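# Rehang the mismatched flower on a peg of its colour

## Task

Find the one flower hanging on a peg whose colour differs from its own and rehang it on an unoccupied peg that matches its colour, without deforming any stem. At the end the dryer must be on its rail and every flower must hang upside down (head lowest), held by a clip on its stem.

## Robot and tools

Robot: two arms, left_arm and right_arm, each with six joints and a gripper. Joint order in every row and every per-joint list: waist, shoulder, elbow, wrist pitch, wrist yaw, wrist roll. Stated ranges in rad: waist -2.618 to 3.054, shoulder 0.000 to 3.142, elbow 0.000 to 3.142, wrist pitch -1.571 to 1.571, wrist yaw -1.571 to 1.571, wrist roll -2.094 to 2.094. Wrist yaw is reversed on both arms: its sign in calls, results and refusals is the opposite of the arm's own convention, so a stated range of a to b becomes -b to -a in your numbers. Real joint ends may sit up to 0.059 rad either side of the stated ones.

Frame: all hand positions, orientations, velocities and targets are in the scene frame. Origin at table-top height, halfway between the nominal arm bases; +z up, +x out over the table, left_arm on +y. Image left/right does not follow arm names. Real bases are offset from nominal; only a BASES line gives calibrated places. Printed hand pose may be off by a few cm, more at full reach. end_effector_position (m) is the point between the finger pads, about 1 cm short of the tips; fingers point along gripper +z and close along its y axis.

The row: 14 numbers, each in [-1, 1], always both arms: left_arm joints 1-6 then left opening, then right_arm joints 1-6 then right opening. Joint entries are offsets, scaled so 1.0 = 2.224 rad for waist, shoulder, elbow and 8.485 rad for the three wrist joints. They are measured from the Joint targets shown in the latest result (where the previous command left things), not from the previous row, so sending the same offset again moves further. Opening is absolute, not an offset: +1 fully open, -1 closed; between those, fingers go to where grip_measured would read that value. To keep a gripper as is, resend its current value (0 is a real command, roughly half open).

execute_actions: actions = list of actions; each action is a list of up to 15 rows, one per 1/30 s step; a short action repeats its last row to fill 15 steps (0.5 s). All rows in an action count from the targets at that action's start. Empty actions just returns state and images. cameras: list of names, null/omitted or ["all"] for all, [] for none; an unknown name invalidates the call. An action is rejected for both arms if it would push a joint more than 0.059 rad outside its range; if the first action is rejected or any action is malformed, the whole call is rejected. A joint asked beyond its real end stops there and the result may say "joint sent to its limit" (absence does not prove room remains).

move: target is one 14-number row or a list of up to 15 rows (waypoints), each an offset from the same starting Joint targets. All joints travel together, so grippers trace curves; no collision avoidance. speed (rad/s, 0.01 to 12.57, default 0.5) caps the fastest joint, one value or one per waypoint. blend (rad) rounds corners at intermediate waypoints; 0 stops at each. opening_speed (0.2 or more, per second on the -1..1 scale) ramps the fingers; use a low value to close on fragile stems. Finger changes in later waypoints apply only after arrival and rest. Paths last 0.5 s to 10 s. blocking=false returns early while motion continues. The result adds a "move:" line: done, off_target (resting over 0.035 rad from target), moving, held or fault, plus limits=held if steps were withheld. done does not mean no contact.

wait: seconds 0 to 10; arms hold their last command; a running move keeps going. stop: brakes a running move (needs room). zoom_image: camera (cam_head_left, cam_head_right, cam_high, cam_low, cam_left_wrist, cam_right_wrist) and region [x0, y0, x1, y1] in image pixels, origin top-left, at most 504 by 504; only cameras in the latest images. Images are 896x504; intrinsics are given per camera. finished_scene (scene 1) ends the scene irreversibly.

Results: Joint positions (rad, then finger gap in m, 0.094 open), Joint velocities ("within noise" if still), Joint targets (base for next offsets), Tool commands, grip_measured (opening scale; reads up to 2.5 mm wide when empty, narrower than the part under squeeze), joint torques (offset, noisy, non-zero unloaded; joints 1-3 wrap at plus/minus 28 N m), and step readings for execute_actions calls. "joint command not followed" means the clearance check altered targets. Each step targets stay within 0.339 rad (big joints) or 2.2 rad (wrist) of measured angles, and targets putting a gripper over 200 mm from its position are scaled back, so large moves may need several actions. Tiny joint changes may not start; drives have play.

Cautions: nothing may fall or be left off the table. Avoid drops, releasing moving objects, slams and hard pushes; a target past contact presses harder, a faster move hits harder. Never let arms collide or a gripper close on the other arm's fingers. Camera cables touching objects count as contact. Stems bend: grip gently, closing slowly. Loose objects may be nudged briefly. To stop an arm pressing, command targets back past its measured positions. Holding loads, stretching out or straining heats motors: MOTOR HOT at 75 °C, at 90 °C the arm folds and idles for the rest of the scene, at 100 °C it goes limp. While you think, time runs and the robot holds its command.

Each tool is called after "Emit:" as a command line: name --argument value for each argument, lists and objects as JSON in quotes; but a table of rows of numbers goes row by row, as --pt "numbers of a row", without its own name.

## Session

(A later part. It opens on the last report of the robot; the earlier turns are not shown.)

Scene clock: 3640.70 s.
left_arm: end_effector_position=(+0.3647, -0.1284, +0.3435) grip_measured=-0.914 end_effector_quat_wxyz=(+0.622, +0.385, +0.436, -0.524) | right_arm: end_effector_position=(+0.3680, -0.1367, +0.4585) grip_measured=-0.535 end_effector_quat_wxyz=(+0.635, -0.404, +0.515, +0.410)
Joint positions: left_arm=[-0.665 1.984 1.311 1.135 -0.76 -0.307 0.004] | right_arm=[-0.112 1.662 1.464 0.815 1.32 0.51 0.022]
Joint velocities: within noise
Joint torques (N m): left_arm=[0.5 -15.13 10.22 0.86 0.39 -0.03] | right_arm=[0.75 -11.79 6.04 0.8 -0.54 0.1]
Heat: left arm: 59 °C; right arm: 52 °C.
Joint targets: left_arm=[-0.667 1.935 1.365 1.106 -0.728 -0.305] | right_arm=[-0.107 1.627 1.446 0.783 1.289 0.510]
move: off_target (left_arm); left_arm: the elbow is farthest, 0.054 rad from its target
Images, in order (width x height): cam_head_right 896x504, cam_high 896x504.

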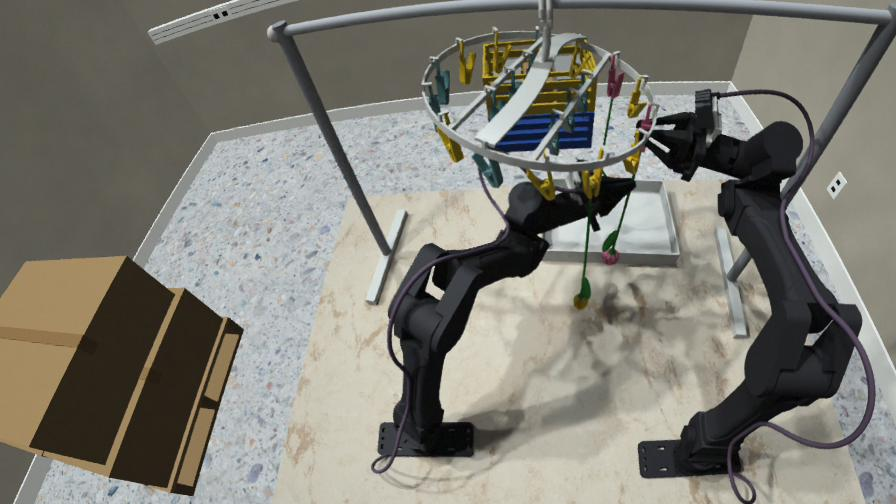

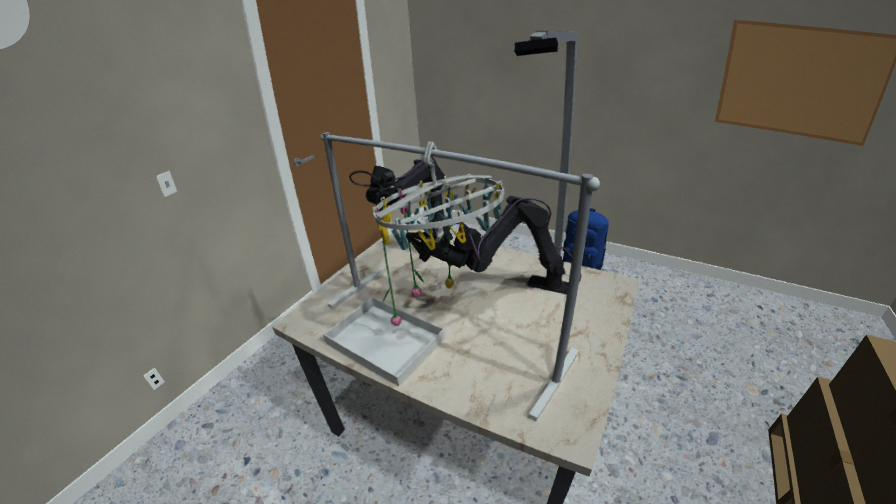

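Emit:
move --target '[0, -0.0039, 0.0042, -0.0021, 0, 0, -0.97, 0, 0, 0, 0, 0, 0, -0.62]' --speed 0.05 --cameras '["cam_high", "cam_head_right"]'

Emit:
zoom_image --camera "cam_high" --region '[398, 204, 412, 220]'

Emit:
zoom_image --camera "cam_head_right" --region '[634, 138, 654, 164]'

Scene clock: 3656.00 s.
left_arm: end_effector_position=(+0.3643, -0.1281, +0.3489) grip_measured=-0.914 end_effector_quat_wxyz=(+0.622, +0.385, +0.436, -0.524) | right_arm: end_effector_position=(+0.3680, -0.1367, +0.4585) grip_measured=-0.535 end_effector_quat_wxyz=(+0.635, -0.404, +0.515, +0.410)
Joint positions: left_arm=[-0.665 1.975 1.32 1.118 -0.76 -0.307 0.004] | right_arm=[-0.112 1.662 1.464 0.815 1.32 0.51 0.022]
Joint velocities: within noise
Joint torques (N m): left_arm=[0.55 -14.87 10.36 0.85 0.39 0.01] | right_arm=[0.75 -11.78 6.04 0.8 -0.54 0.09]
Heat: left arm: 60 °C; right arm: 52 °C.
Joint targets: left_arm=[-0.667 1.926 1.374 1.088 -0.728 -0.305] | right_arm=[-0.107 1.627 1.446 0.783 1.289 0.510]
move: off_target (left_arm); left_arm: the elbow is farthest, 0.054 rad from its target
Images, in order (width x height): cam_head_right 896x504, cam_high 896x504.

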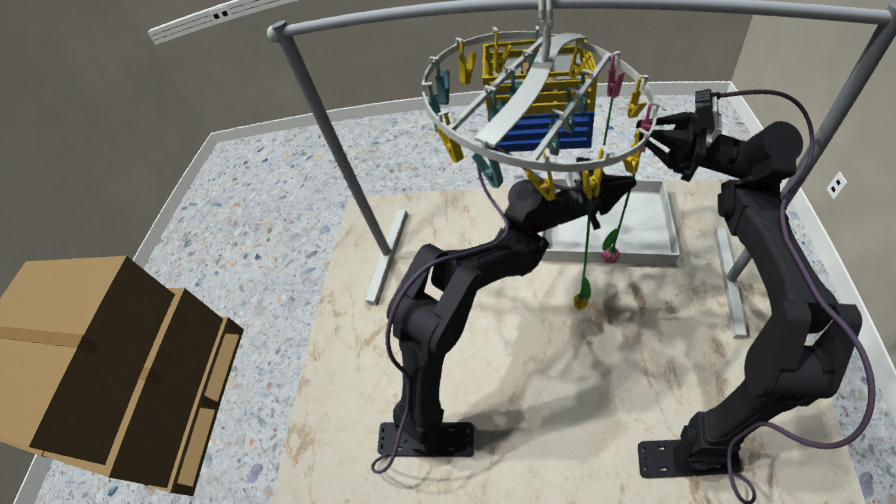

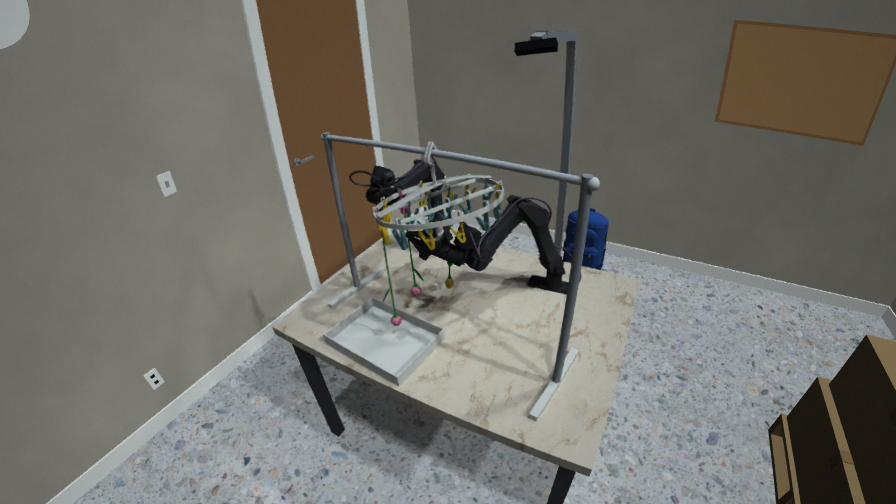

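Scaled by 31.500 from the camera's 896x504 image, which has a finer 1280x720 frame.

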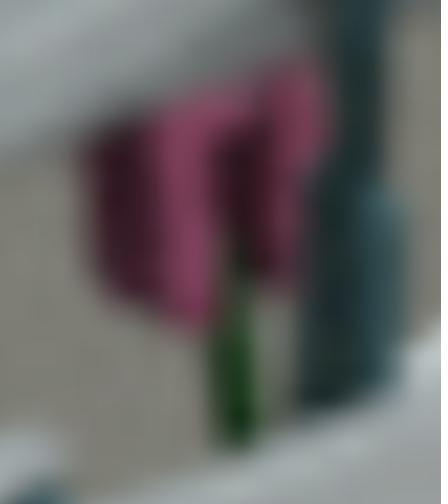

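Scaled by 19.385 from the camera's 896x504 image, which has a finer 1280x720 frame.

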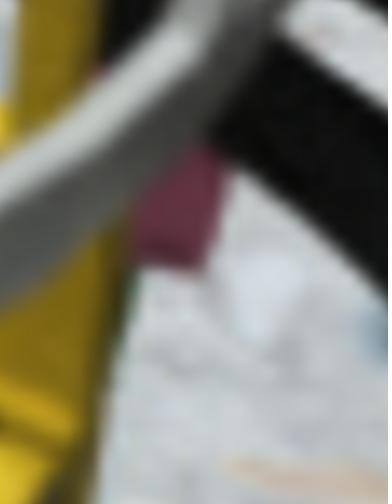

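Emit:
move --target '[0, -0.0019, 0.0021, -0.0010, 0.0003, 0, -0.97, 0, 0, 0, 0, 0, 0, -0.62]' --speed 0.05 --cameras '["cam_high", "cam_head_right", "cam_right_wrist", "cam_left_wrist"]'

Emit:
zoom_image --camera "cam_high" --region '[398, 204, 412, 220]'

Emit:
zoom_image --camera "cam_right_wrist" --region '[340, 330, 540, 504]'

Scene clock: 3667.40 s.
left_arm: end_effector_position=(+0.3654, -0.1284, +0.3477) grip_measured=-0.914 end_effector_quat_wxyz=(+0.621, +0.384, +0.439, -0.524) | right_arm: end_effector_position=(+0.3680, -0.1367, +0.4585) grip_measured=-0.535 end_effector_quat_wxyz=(+0.635, -0.404, +0.515, +0.410)
Joint positions: left_arm=[-0.665 1.975 1.32 1.11 -0.757 -0.307 0.004] | right_arm=[-0.112 1.662 1.464 0.815 1.32 0.51 0.022]
Joint velocities: within noise
Joint torques (N m): left_arm=[0.44 -15.28 10.62 0.93 0.39 -0.03] | right_arm=[0.76 -11.78 6.02 0.8 -0.55 0.1]
Heat: left arm: 66 °C; right arm: 52 °C.
Joint targets: left_arm=[-0.667 1.922 1.379 1.080 -0.725 -0.305] | right_arm=[-0.107 1.627 1.446 0.783 1.289 0.510]
move: off_target (left_arm); left_arm: the elbow is farthest, 0.059 rad from its target
Images, in order (width x height): cam_head_right 896x504, cam_high 896x504, cam_left_wrist 896x504, cam_right_wrist 896x504.

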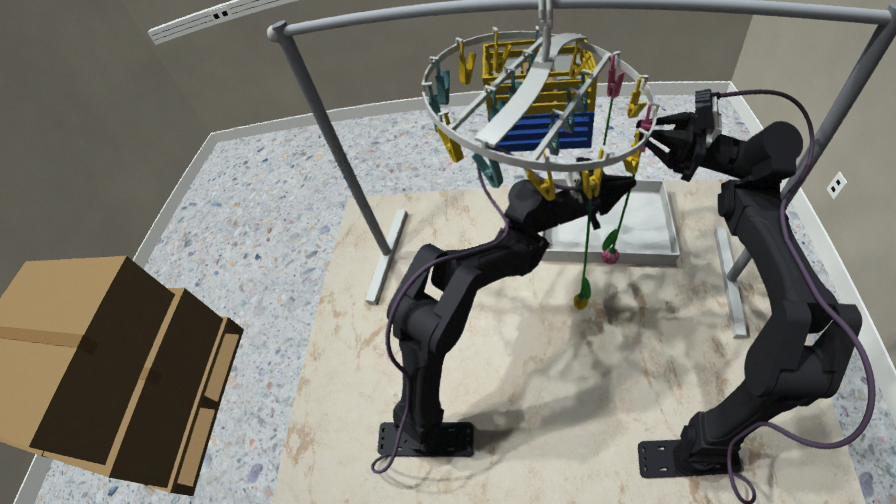

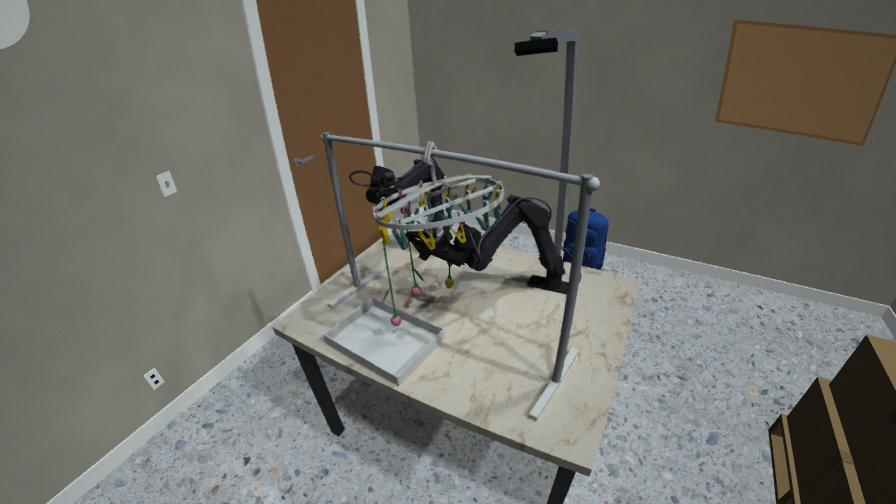

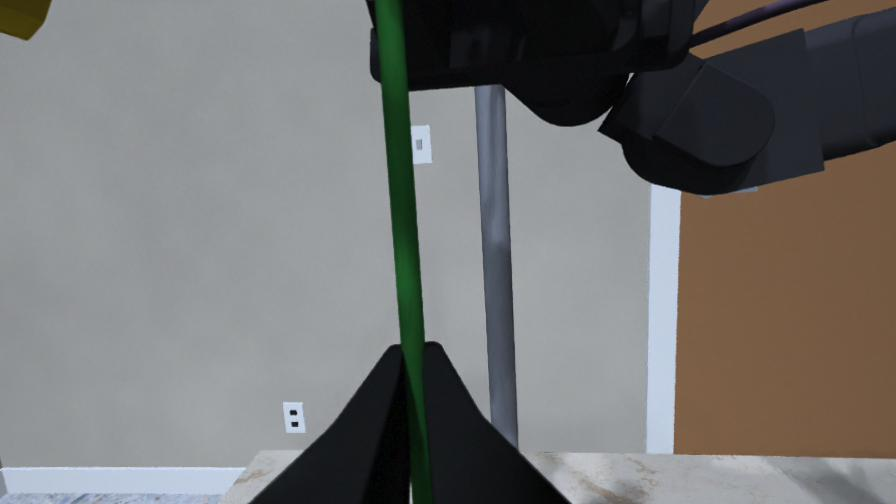

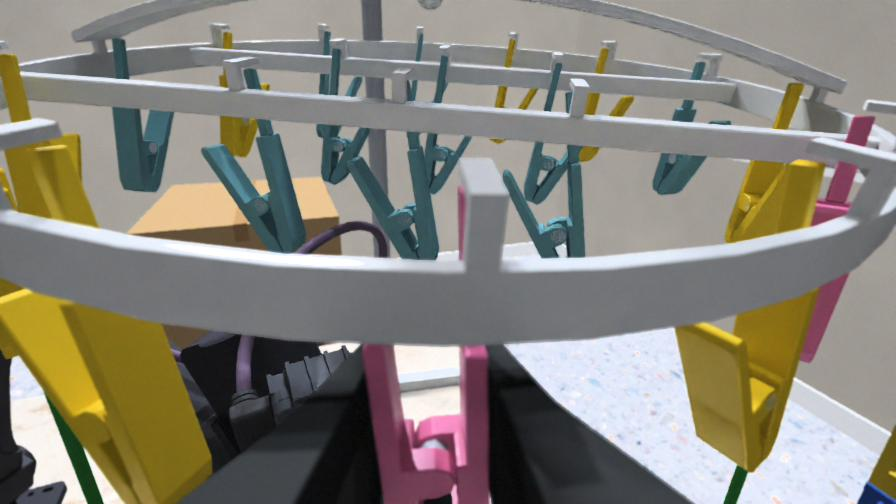

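Scaled by 31.500 from the camera's 896x504 image, which has a finer 1280x720 frame.

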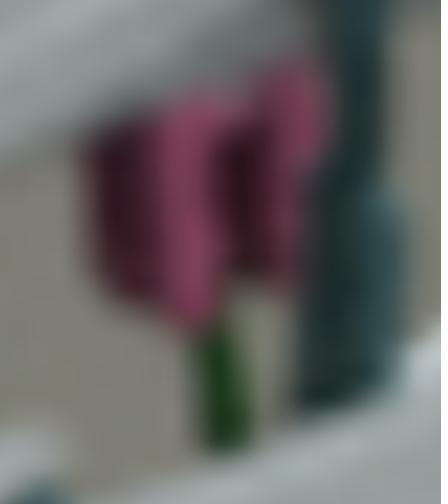

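Scaled by 2.520 from the camera's 896x504 image, which has a finer 1280x720 frame.

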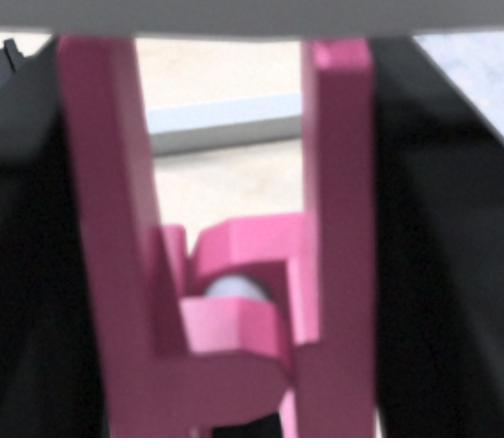

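Emit:
move --target '[0, -0.0018, 0.0020, 0, -0.0006, 0, -0.97, 0, 0, 0, 0, 0, 0, -0.62]' --speed 0.05 --cameras '["cam_high", "cam_head_right"]'

Emit:
zoom_image --camera "cam_high" --region '[398, 204, 412, 220]'

Scene clock: 3680.13 s.
left_arm: end_effector_position=(+0.3642, -0.1276, +0.3543) grip_measured=-0.914 end_effector_quat_wxyz=(+0.624, +0.384, +0.434, -0.524) | right_arm: end_effector_position=(+0.3680, -0.1367, +0.4585) grip_measured=-0.535 end_effector_quat_wxyz=(+0.635, -0.404, +0.515, +0.410)
Joint positions: left_arm=[-0.665 1.967 1.328 1.107 -0.757 -0.307 0.004] | right_arm=[-0.112 1.662 1.464 0.815 1.32 0.51 0.022]
Joint velocities: within noise
Joint torques (N m): left_arm=[0.24 -14.8 10.58 0.93 0.35 0] | right_arm=[0.73 -11.78 6.02 0.8 -0.54 0.09]
Heat: left arm: 70 °C; right arm: 52 °C.
Joint targets: left_arm=[-0.667 1.918 1.383 1.080 -0.730 -0.305] | right_arm=[-0.107 1.627 1.446 0.783 1.289 0.510]
move: off_target (left_arm); left_arm: the elbow is farthest, 0.056 rad from its target
Images, in order (width x height): cam_head_right 896x504, cam_high 896x504.

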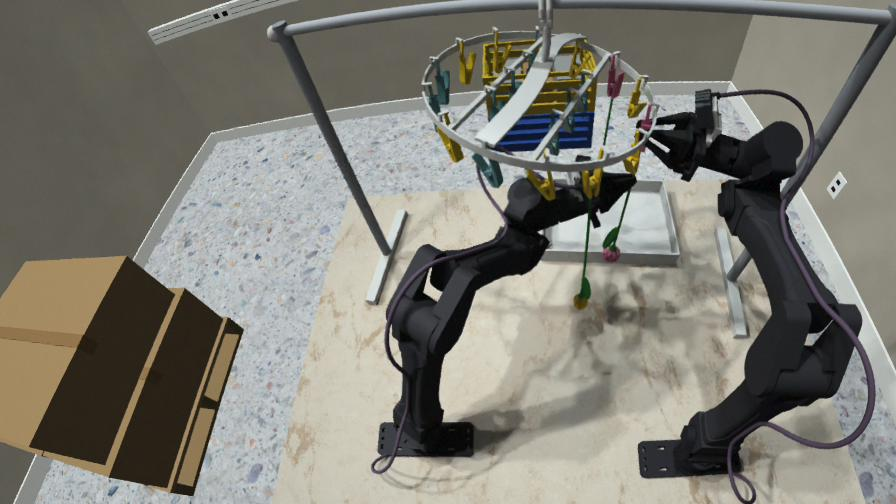

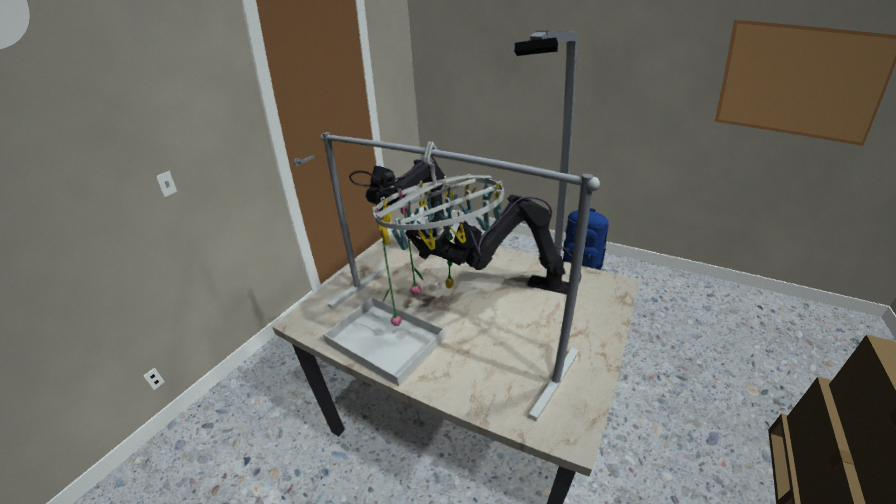

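Scaled by 31.500 from the camera's 896x504 image, which has a finer 1280x720 frame.

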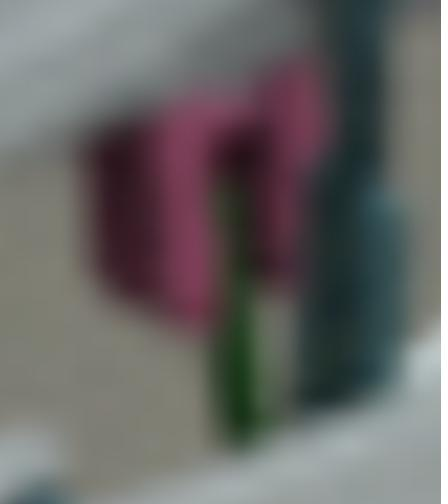

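Emit:
move --target '[0, 0, 0, 0, 0, 0, -0.97, 0, 0, 0, 0, 0, 0, -0.2]' --opening_speed 0.25 --cameras '["cam_high", "cam_head_right", "cam_right_wrist", "cam_left_wrist"]'

Emit:
zoom_image --camera "cam_high" --region '[396, 184, 422, 224]'

Emit:
zoom_image --camera "cam_right_wrist" --region '[300, 300, 560, 504]'

Scene clock: 3688.30 s.
left_arm: end_effector_position=(+0.3639, -0.1281, +0.3544) grip_measured=-0.914 end_effector_quat_wxyz=(+0.624, +0.384, +0.434, -0.524) | right_arm: end_effector_position=(+0.3677, -0.1354, +0.4585) grip_measured=-0.202 end_effector_quat_wxyz=(+0.635, -0.405, +0.514, +0.411)
Joint positions: left_arm=[-0.667 1.967 1.328 1.107 -0.755 -0.307 0.004] | right_arm=[-0.109 1.662 1.464 0.815 1.32 0.51 0.037]
Joint velocities: within noise
Joint torques (N m): left_arm=[0.46 -14.95 10.69 0.88 0.33 -0.05] | right_arm=[0.75 -11.79 6.02 0.8 -0.55 0.09]
Heat: left arm: 66 °C; right arm: 52 °C.
Joint targets: left_arm=[-0.667 1.918 1.383 1.080 -0.730 -0.305] | right_arm=[-0.107 1.627 1.446 0.783 1.289 0.510]
move: off_target (left_arm); left_arm: the elbow is farthest, 0.055 rad from its target
Images, in order (width x height): cam_head_right 896x504, cam_high 896x504, cam_left_wrist 896x504, cam_right_wrist 896x504.

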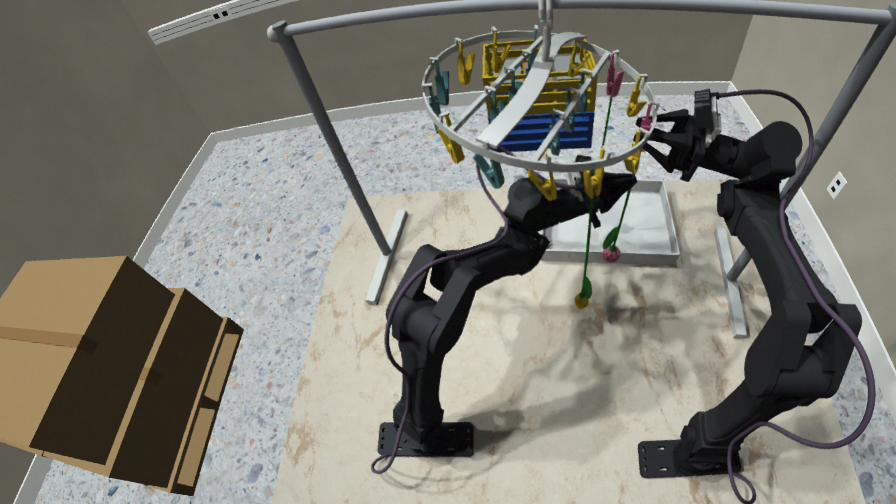

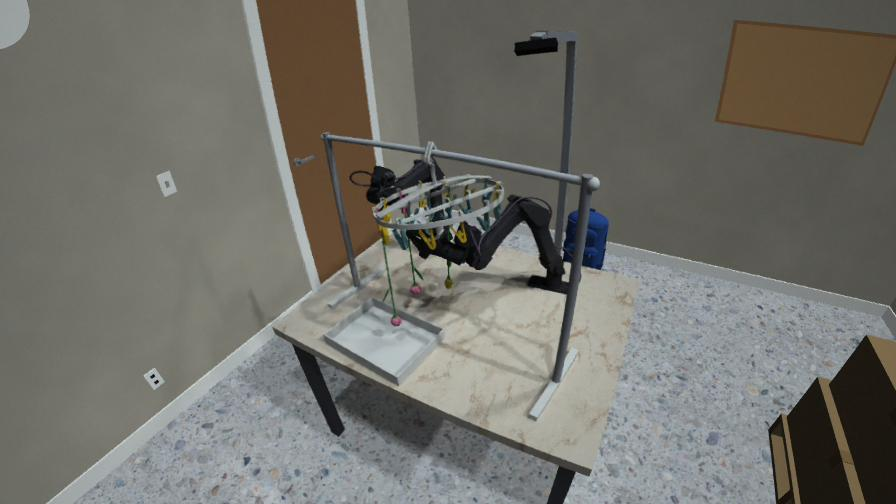

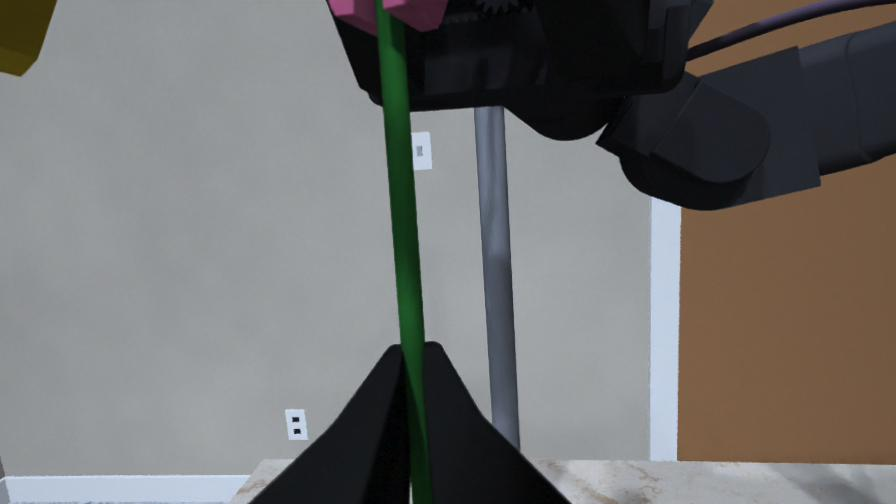

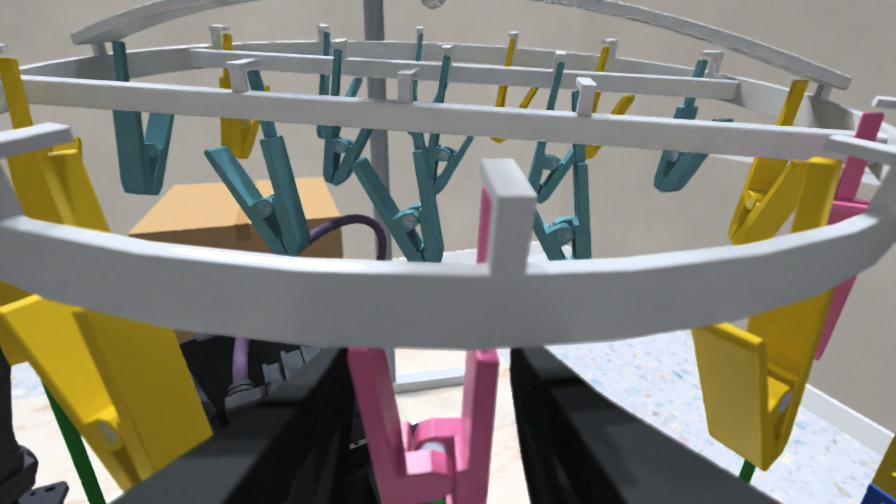

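Scaled by 12.600 from the camera's 896x504 image, which has a finer 1280x720 frame.

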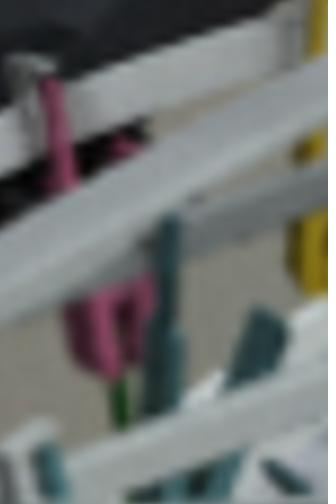

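Scaled by 1.938 from the camera's 896x504 image, which has a finer 1280x720 frame.

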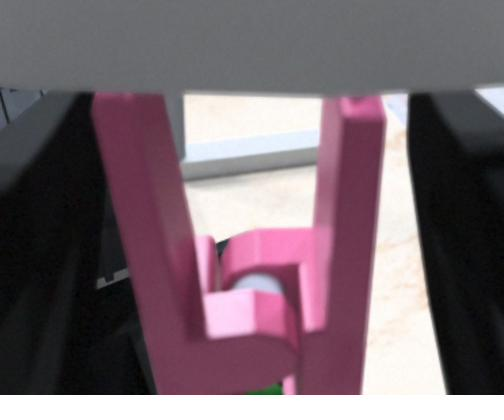

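Emit:
move --target '[0, 0, 0, 0, 0, 0, -0.55, 0, 0, 0, 0, 0, 0, -0.05]' --opening_speed 0.2 --cameras '["cam_high", "cam_head_right", "cam_right_wrist", "cam_left_wrist"]'

Scene clock: 3703.47 s.
left_arm: end_effector_position=(+0.3639, -0.1281, +0.3544) grip_measured=-0.552 end_effector_quat_wxyz=(+0.624, +0.384, +0.434, -0.524) | right_arm: end_effector_position=(+0.3678, -0.1354, +0.4584) grip_measured=-0.052 end_effector_quat_wxyz=(+0.634, -0.405, +0.514, +0.412)
Joint positions: left_arm=[-0.667 1.967 1.328 1.107 -0.755 -0.307 0.021] | right_arm=[-0.109 1.662 1.464 0.813 1.32 0.51 0.045]
Joint velocities: within noise
Joint torques (N m): left_arm=[0.49 -14.74 10.43 0.9 0.31 -0.1] | right_arm=[0.76 -11.78 6.02 0.81 -0.55 0.09]
Heat: left arm: 63 °C; right arm: 52 °C.
Joint targets: left_arm=[-0.667 1.918 1.383 1.080 -0.730 -0.305] | right_arm=[-0.107 1.627 1.446 0.783 1.289 0.510]
move: off_target (left_arm); left_arm: the elbow is farthest, 0.055 rad from its target
Images, in order (width x height): cam_head_right 896x504, cam_high 896x504, cam_left_wrist 896x504, cam_right_wrist 896x504.

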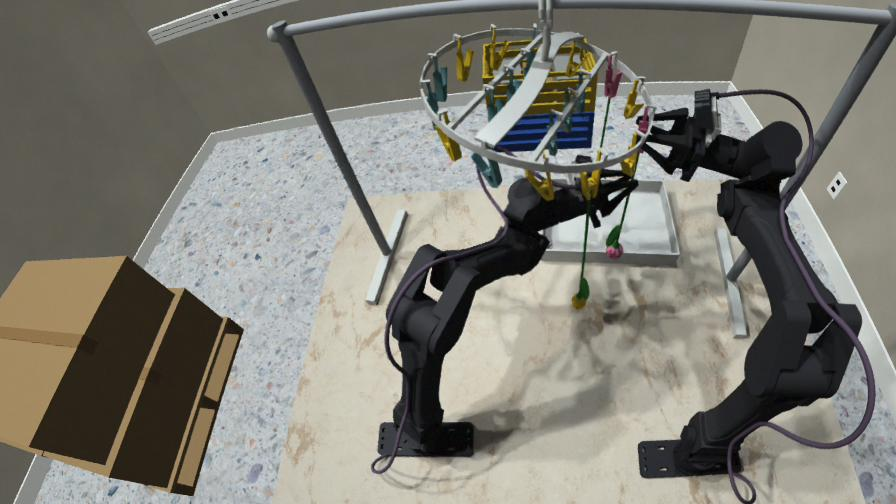

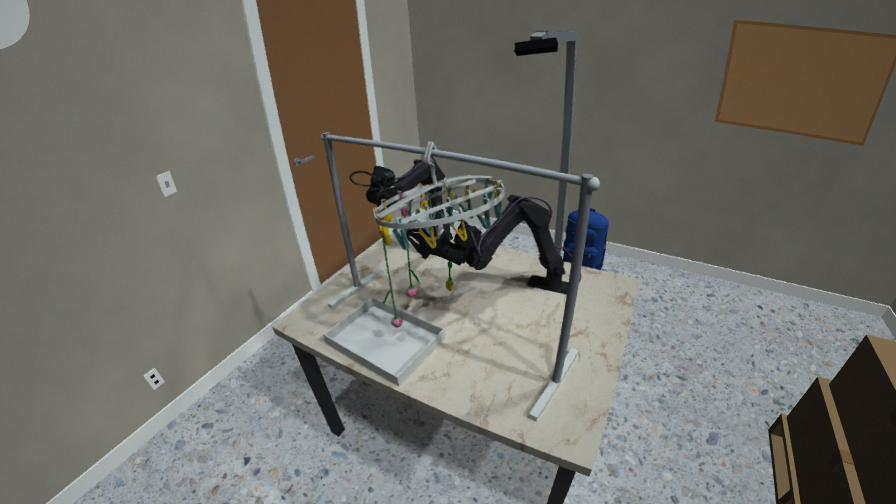

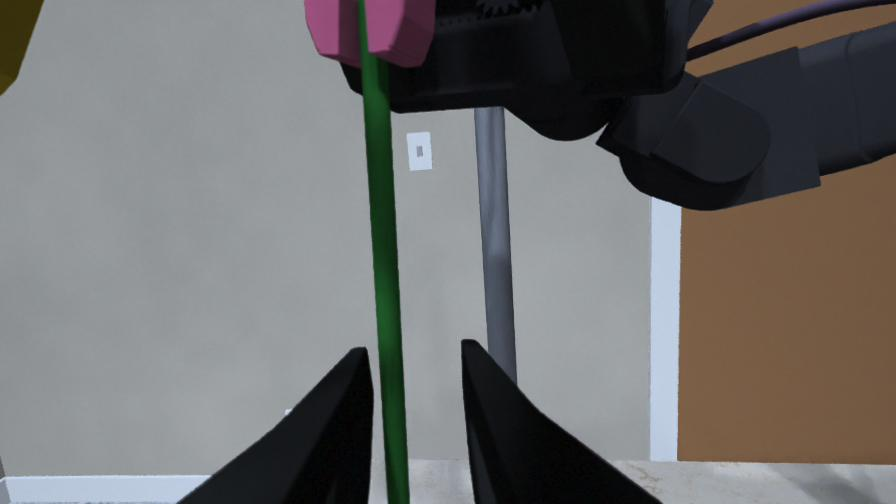

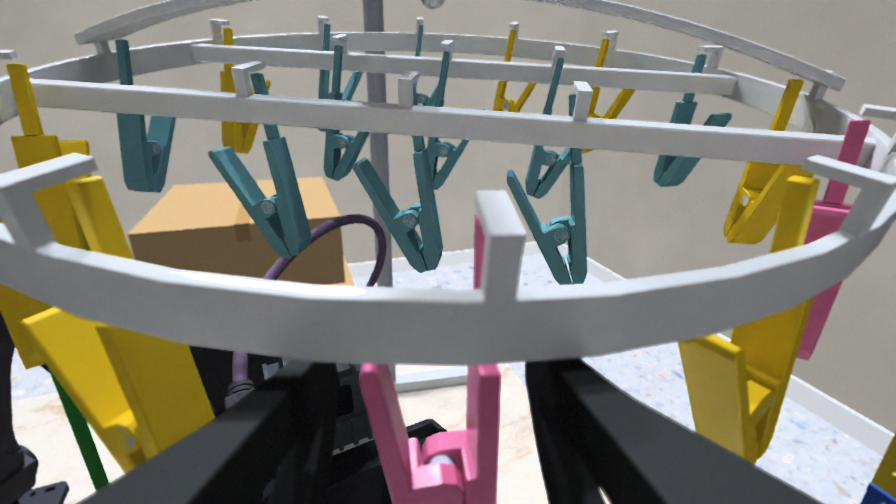

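Emit:
execute_actions --actions '[]' --cameras '["cam_head_left", "cam_high", "cam_low", "cam_head_right"]'

Emit:
zoom_image --camera "cam_head_left" --region '[540, 120, 680, 310]'

Emit:
zoom_image --camera "cam_high" --region '[370, 170, 500, 330]'

Emit:
zoom_image --camera "cam_low" --region '[440, 80, 600, 260]'

Scene clock: 3738.93 s.
left_arm: end_effector_position=(+0.3639, -0.1281, +0.3544) grip_measured=-0.552 end_effector_quat_wxyz=(+0.624, +0.384, +0.434, -0.524) | right_arm: end_effector_position=(+0.3678, -0.1354, +0.4584) grip_measured=-0.052 end_effector_quat_wxyz=(+0.634, -0.405, +0.514, +0.412)
Joint positions: left_arm=[-0.667 1.967 1.328 1.107 -0.755 -0.307 0.021] | right_arm=[-0.109 1.662 1.464 0.813 1.32 0.51 0.045]
Joint velocities: within noise
Joint torques (N m): left_arm=[0.24 -14.91 10.51 0.87 0.32 -0.02] | right_arm=[0.75 -11.79 6.02 0.81 -0.54 0.09]
Heat: left arm: 62 °C; right arm: 52 °C.
Joint targets: left_arm=[-0.667 1.918 1.383 1.080 -0.730 -0.305] | right_arm=[-0.107 1.627 1.446 0.783 1.289 0.510]
Tool commands: left_gripper/opening=-0.55 right_gripper/opening=-0.05
Images, in order (width x height): cam_head_left 896x504, cam_head_right 896x504, cam_high 896x504, cam_low 896x504.

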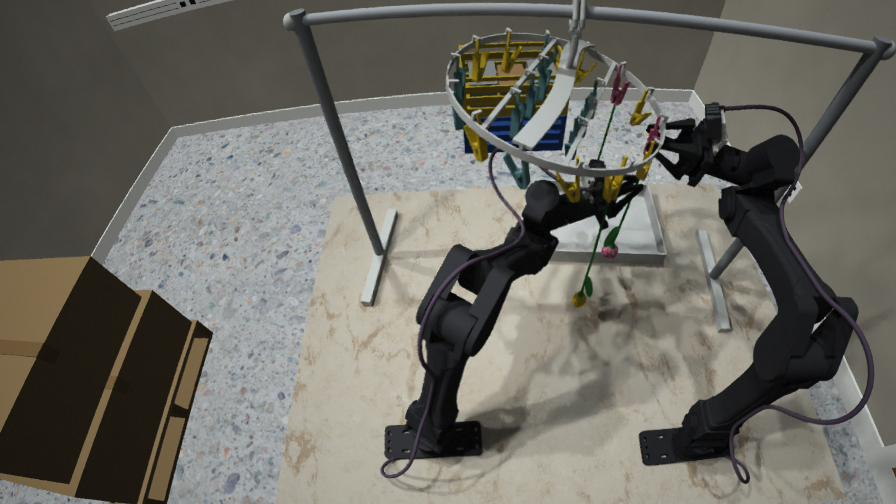

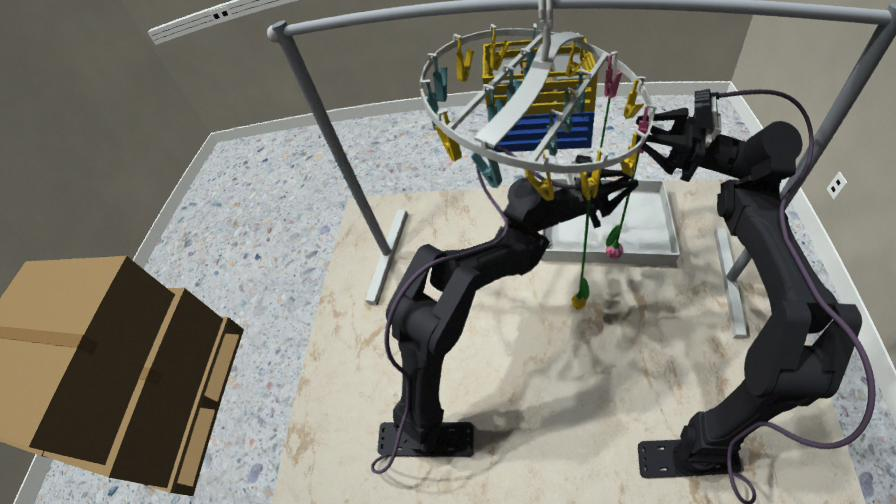

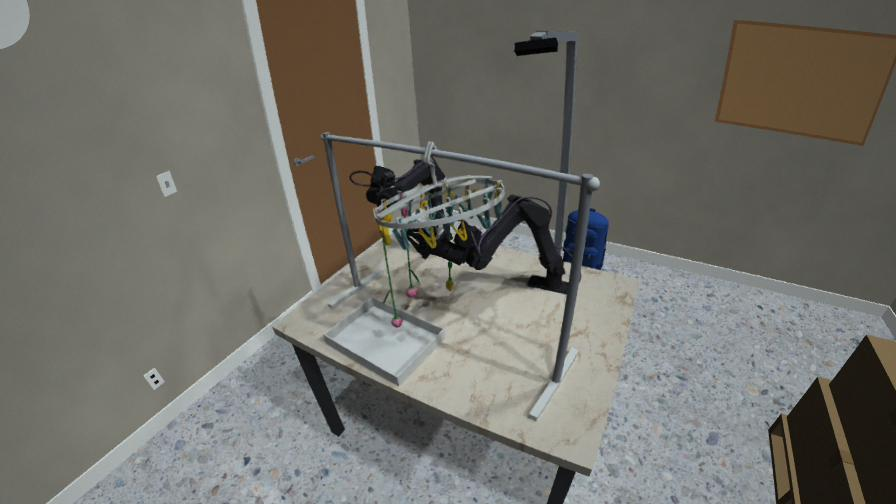

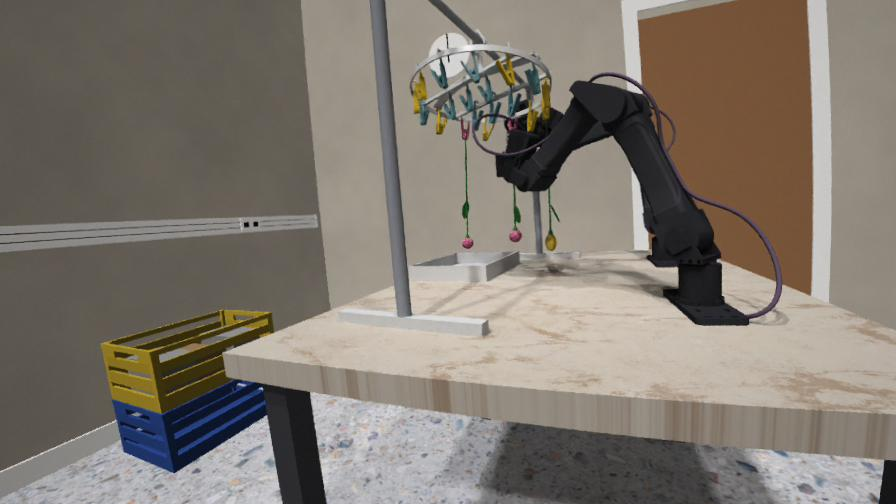

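Scaled by 2.653 from the camera's 896x504 image, which has a finer 1280x720 frame.

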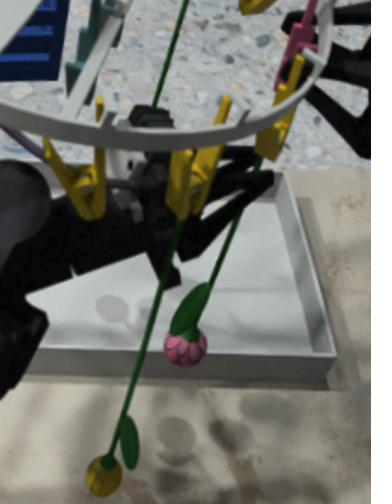

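Scaled by 3.150 from the camera's 896x504 image, which has a finer 1280x720 frame.

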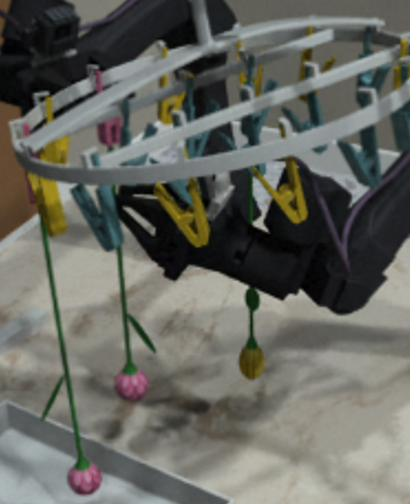

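Scaled by 2.800 from the camera's 896x504 image, which has a finer 1280x720 frame.

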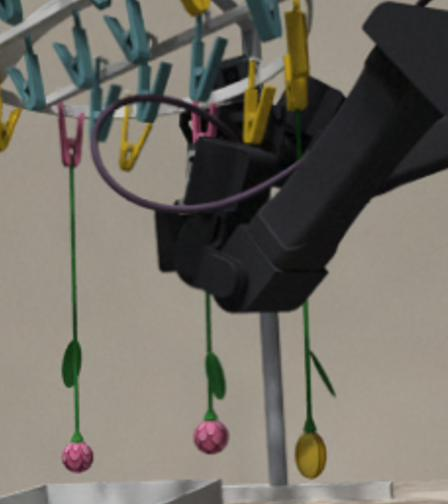

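Emit:
move --target '[0.0045, 0, -0.0301, 0.0112, -0.0026, 0, -0.3, 0, 0, 0, 0, 0, 0, 0.1]' --speed 0.15 --opening_speed 0.3 --cameras '["cam_left_wrist"]'

Scene clock: 3761.17 s.
left_arm: end_effector_position=(+0.3637, -0.1280, +0.3546) grip_measured=-0.302 end_effector_quat_wxyz=(+0.625, +0.384, +0.433, -0.524) | right_arm: end_effector_position=(+0.3678, -0.1354, +0.4584) grip_measured=+0.098 end_effector_quat_wxyz=(+0.634, -0.405, +0.514, +0.412)
Joint positions: left_arm=[-0.667 1.967 1.328 1.109 -0.755 -0.307 0.033] | right_arm=[-0.109 1.662 1.464 0.813 1.32 0.51 0.052]
Joint velocities: within noise
Joint torques (N m): left_arm=[0.73 -14.99 4.85 1.74 0.1 -0.07] | right_arm=[0.75 -11.79 6.02 0.81 -0.55 0.09]
Heat: left arm: 63 °C; right arm: 52 °C.
Joint targets: left_arm=[-0.657 1.918 1.316 1.175 -0.752 -0.305] | right_arm=[-0.107 1.627 1.446 0.783 1.289 0.510]
move: off_target (left_arm); left_arm: the wrist pitch is farthest, 0.066 rad from its target
Images, in order (width x height): cam_left_wrist 896x504.

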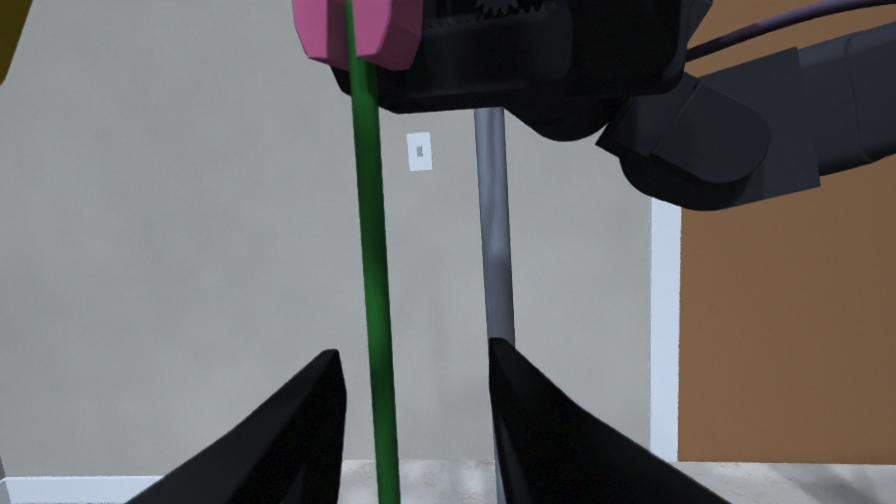

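Emit:
move --target '[0.0652, -0.0454, -0.1268, 0.0306, -0.0158, -0.0124, -0.3, 0, 0, 0, 0, 0, 0, 0.2]' --speed 0.2 --opening_speed 0.3 --cameras '["cam_left_wrist", "cam_head_left", "cam_high", "cam_right_wrist"]'

Scene clock: 3768.73 s.
left_arm: end_effector_position=(+0.3537, -0.0508, +0.3290) grip_measured=-0.302 end_effector_quat_wxyz=(+0.625, +0.383, +0.437, -0.522) | right_arm: end_effector_position=(+0.3678, -0.1354, +0.4584) grip_measured=+0.198 end_effector_quat_wxyz=(+0.634, -0.405, +0.514, +0.412)
Joint positions: left_arm=[-0.512 1.861 1.049 1.353 -0.886 -0.412 0.033] | right_arm=[-0.109 1.662 1.464 0.813 1.32 0.51 0.056]
Joint velocities: within noise
Joint torques (N m): left_arm=[0.39 -12.94 3.99 1.76 0.1 -0.04] | right_arm=[0.75 -11.78 6.02 0.81 -0.54 0.1]
Heat: left arm: 63 °C; right arm: 52 °C.
Joint targets: left_arm=[-0.512 1.817 1.034 1.434 -0.887 -0.410] | right_arm=[-0.107 1.627 1.446 0.783 1.289 0.510]
move: off_target (left_arm); left_arm: the wrist pitch is farthest, 0.082 rad from its target
Images, in order (width x height): cam_head_left 896x504, cam_high 896x504, cam_left_wrist 896x504, cam_right_wrist 896x504.

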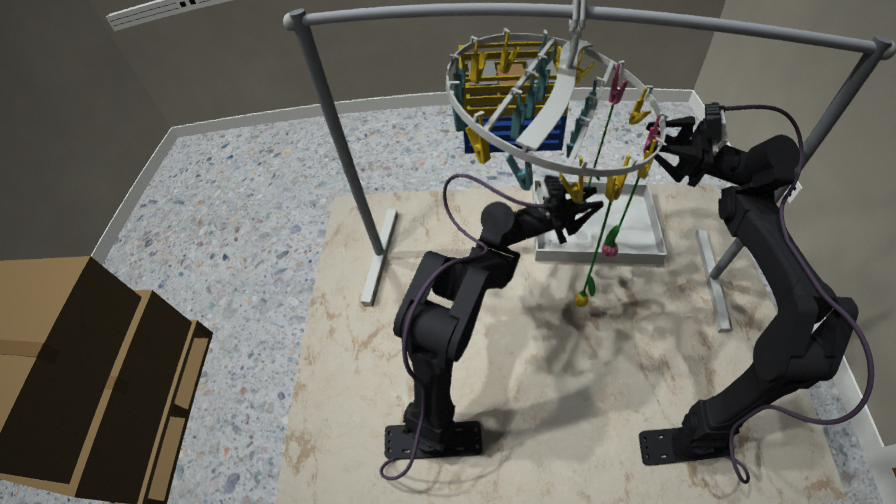

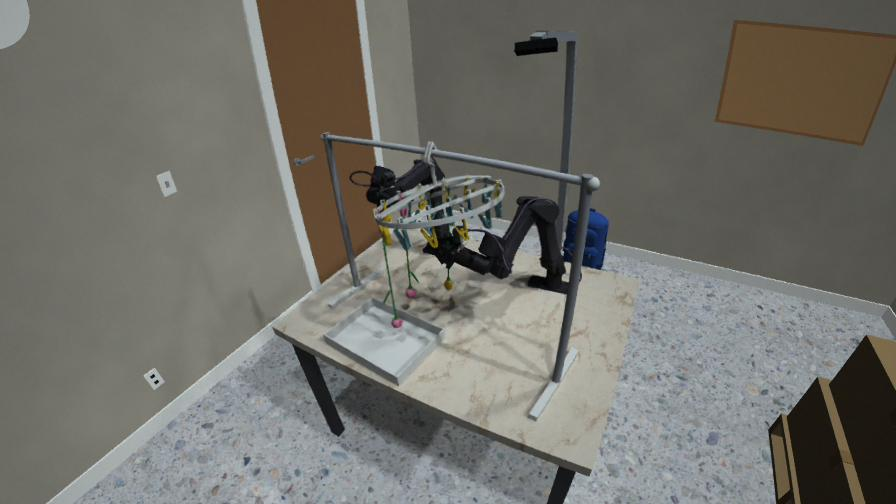

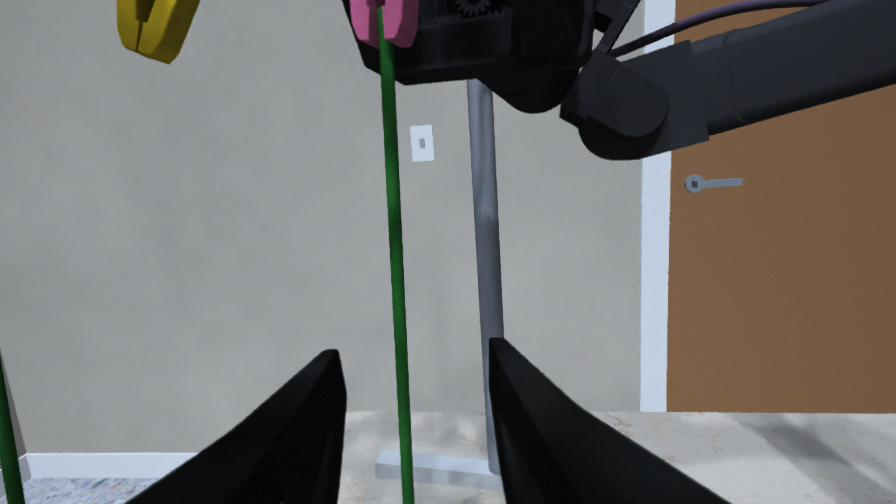

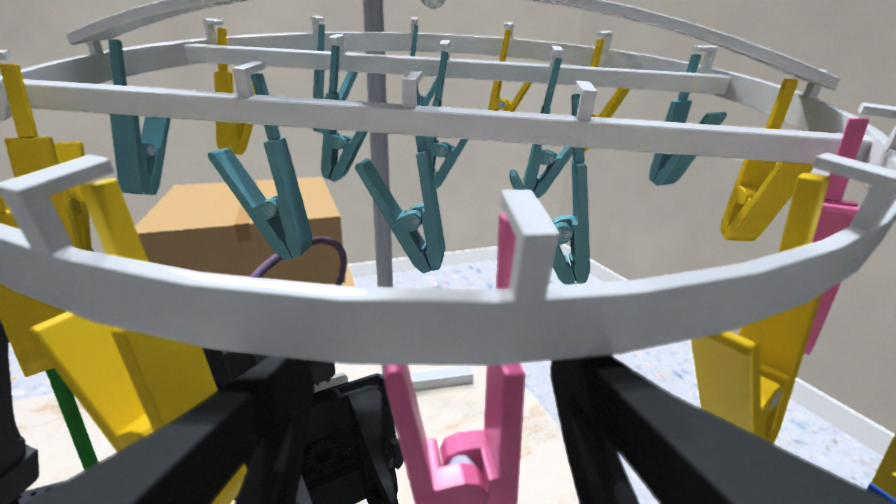

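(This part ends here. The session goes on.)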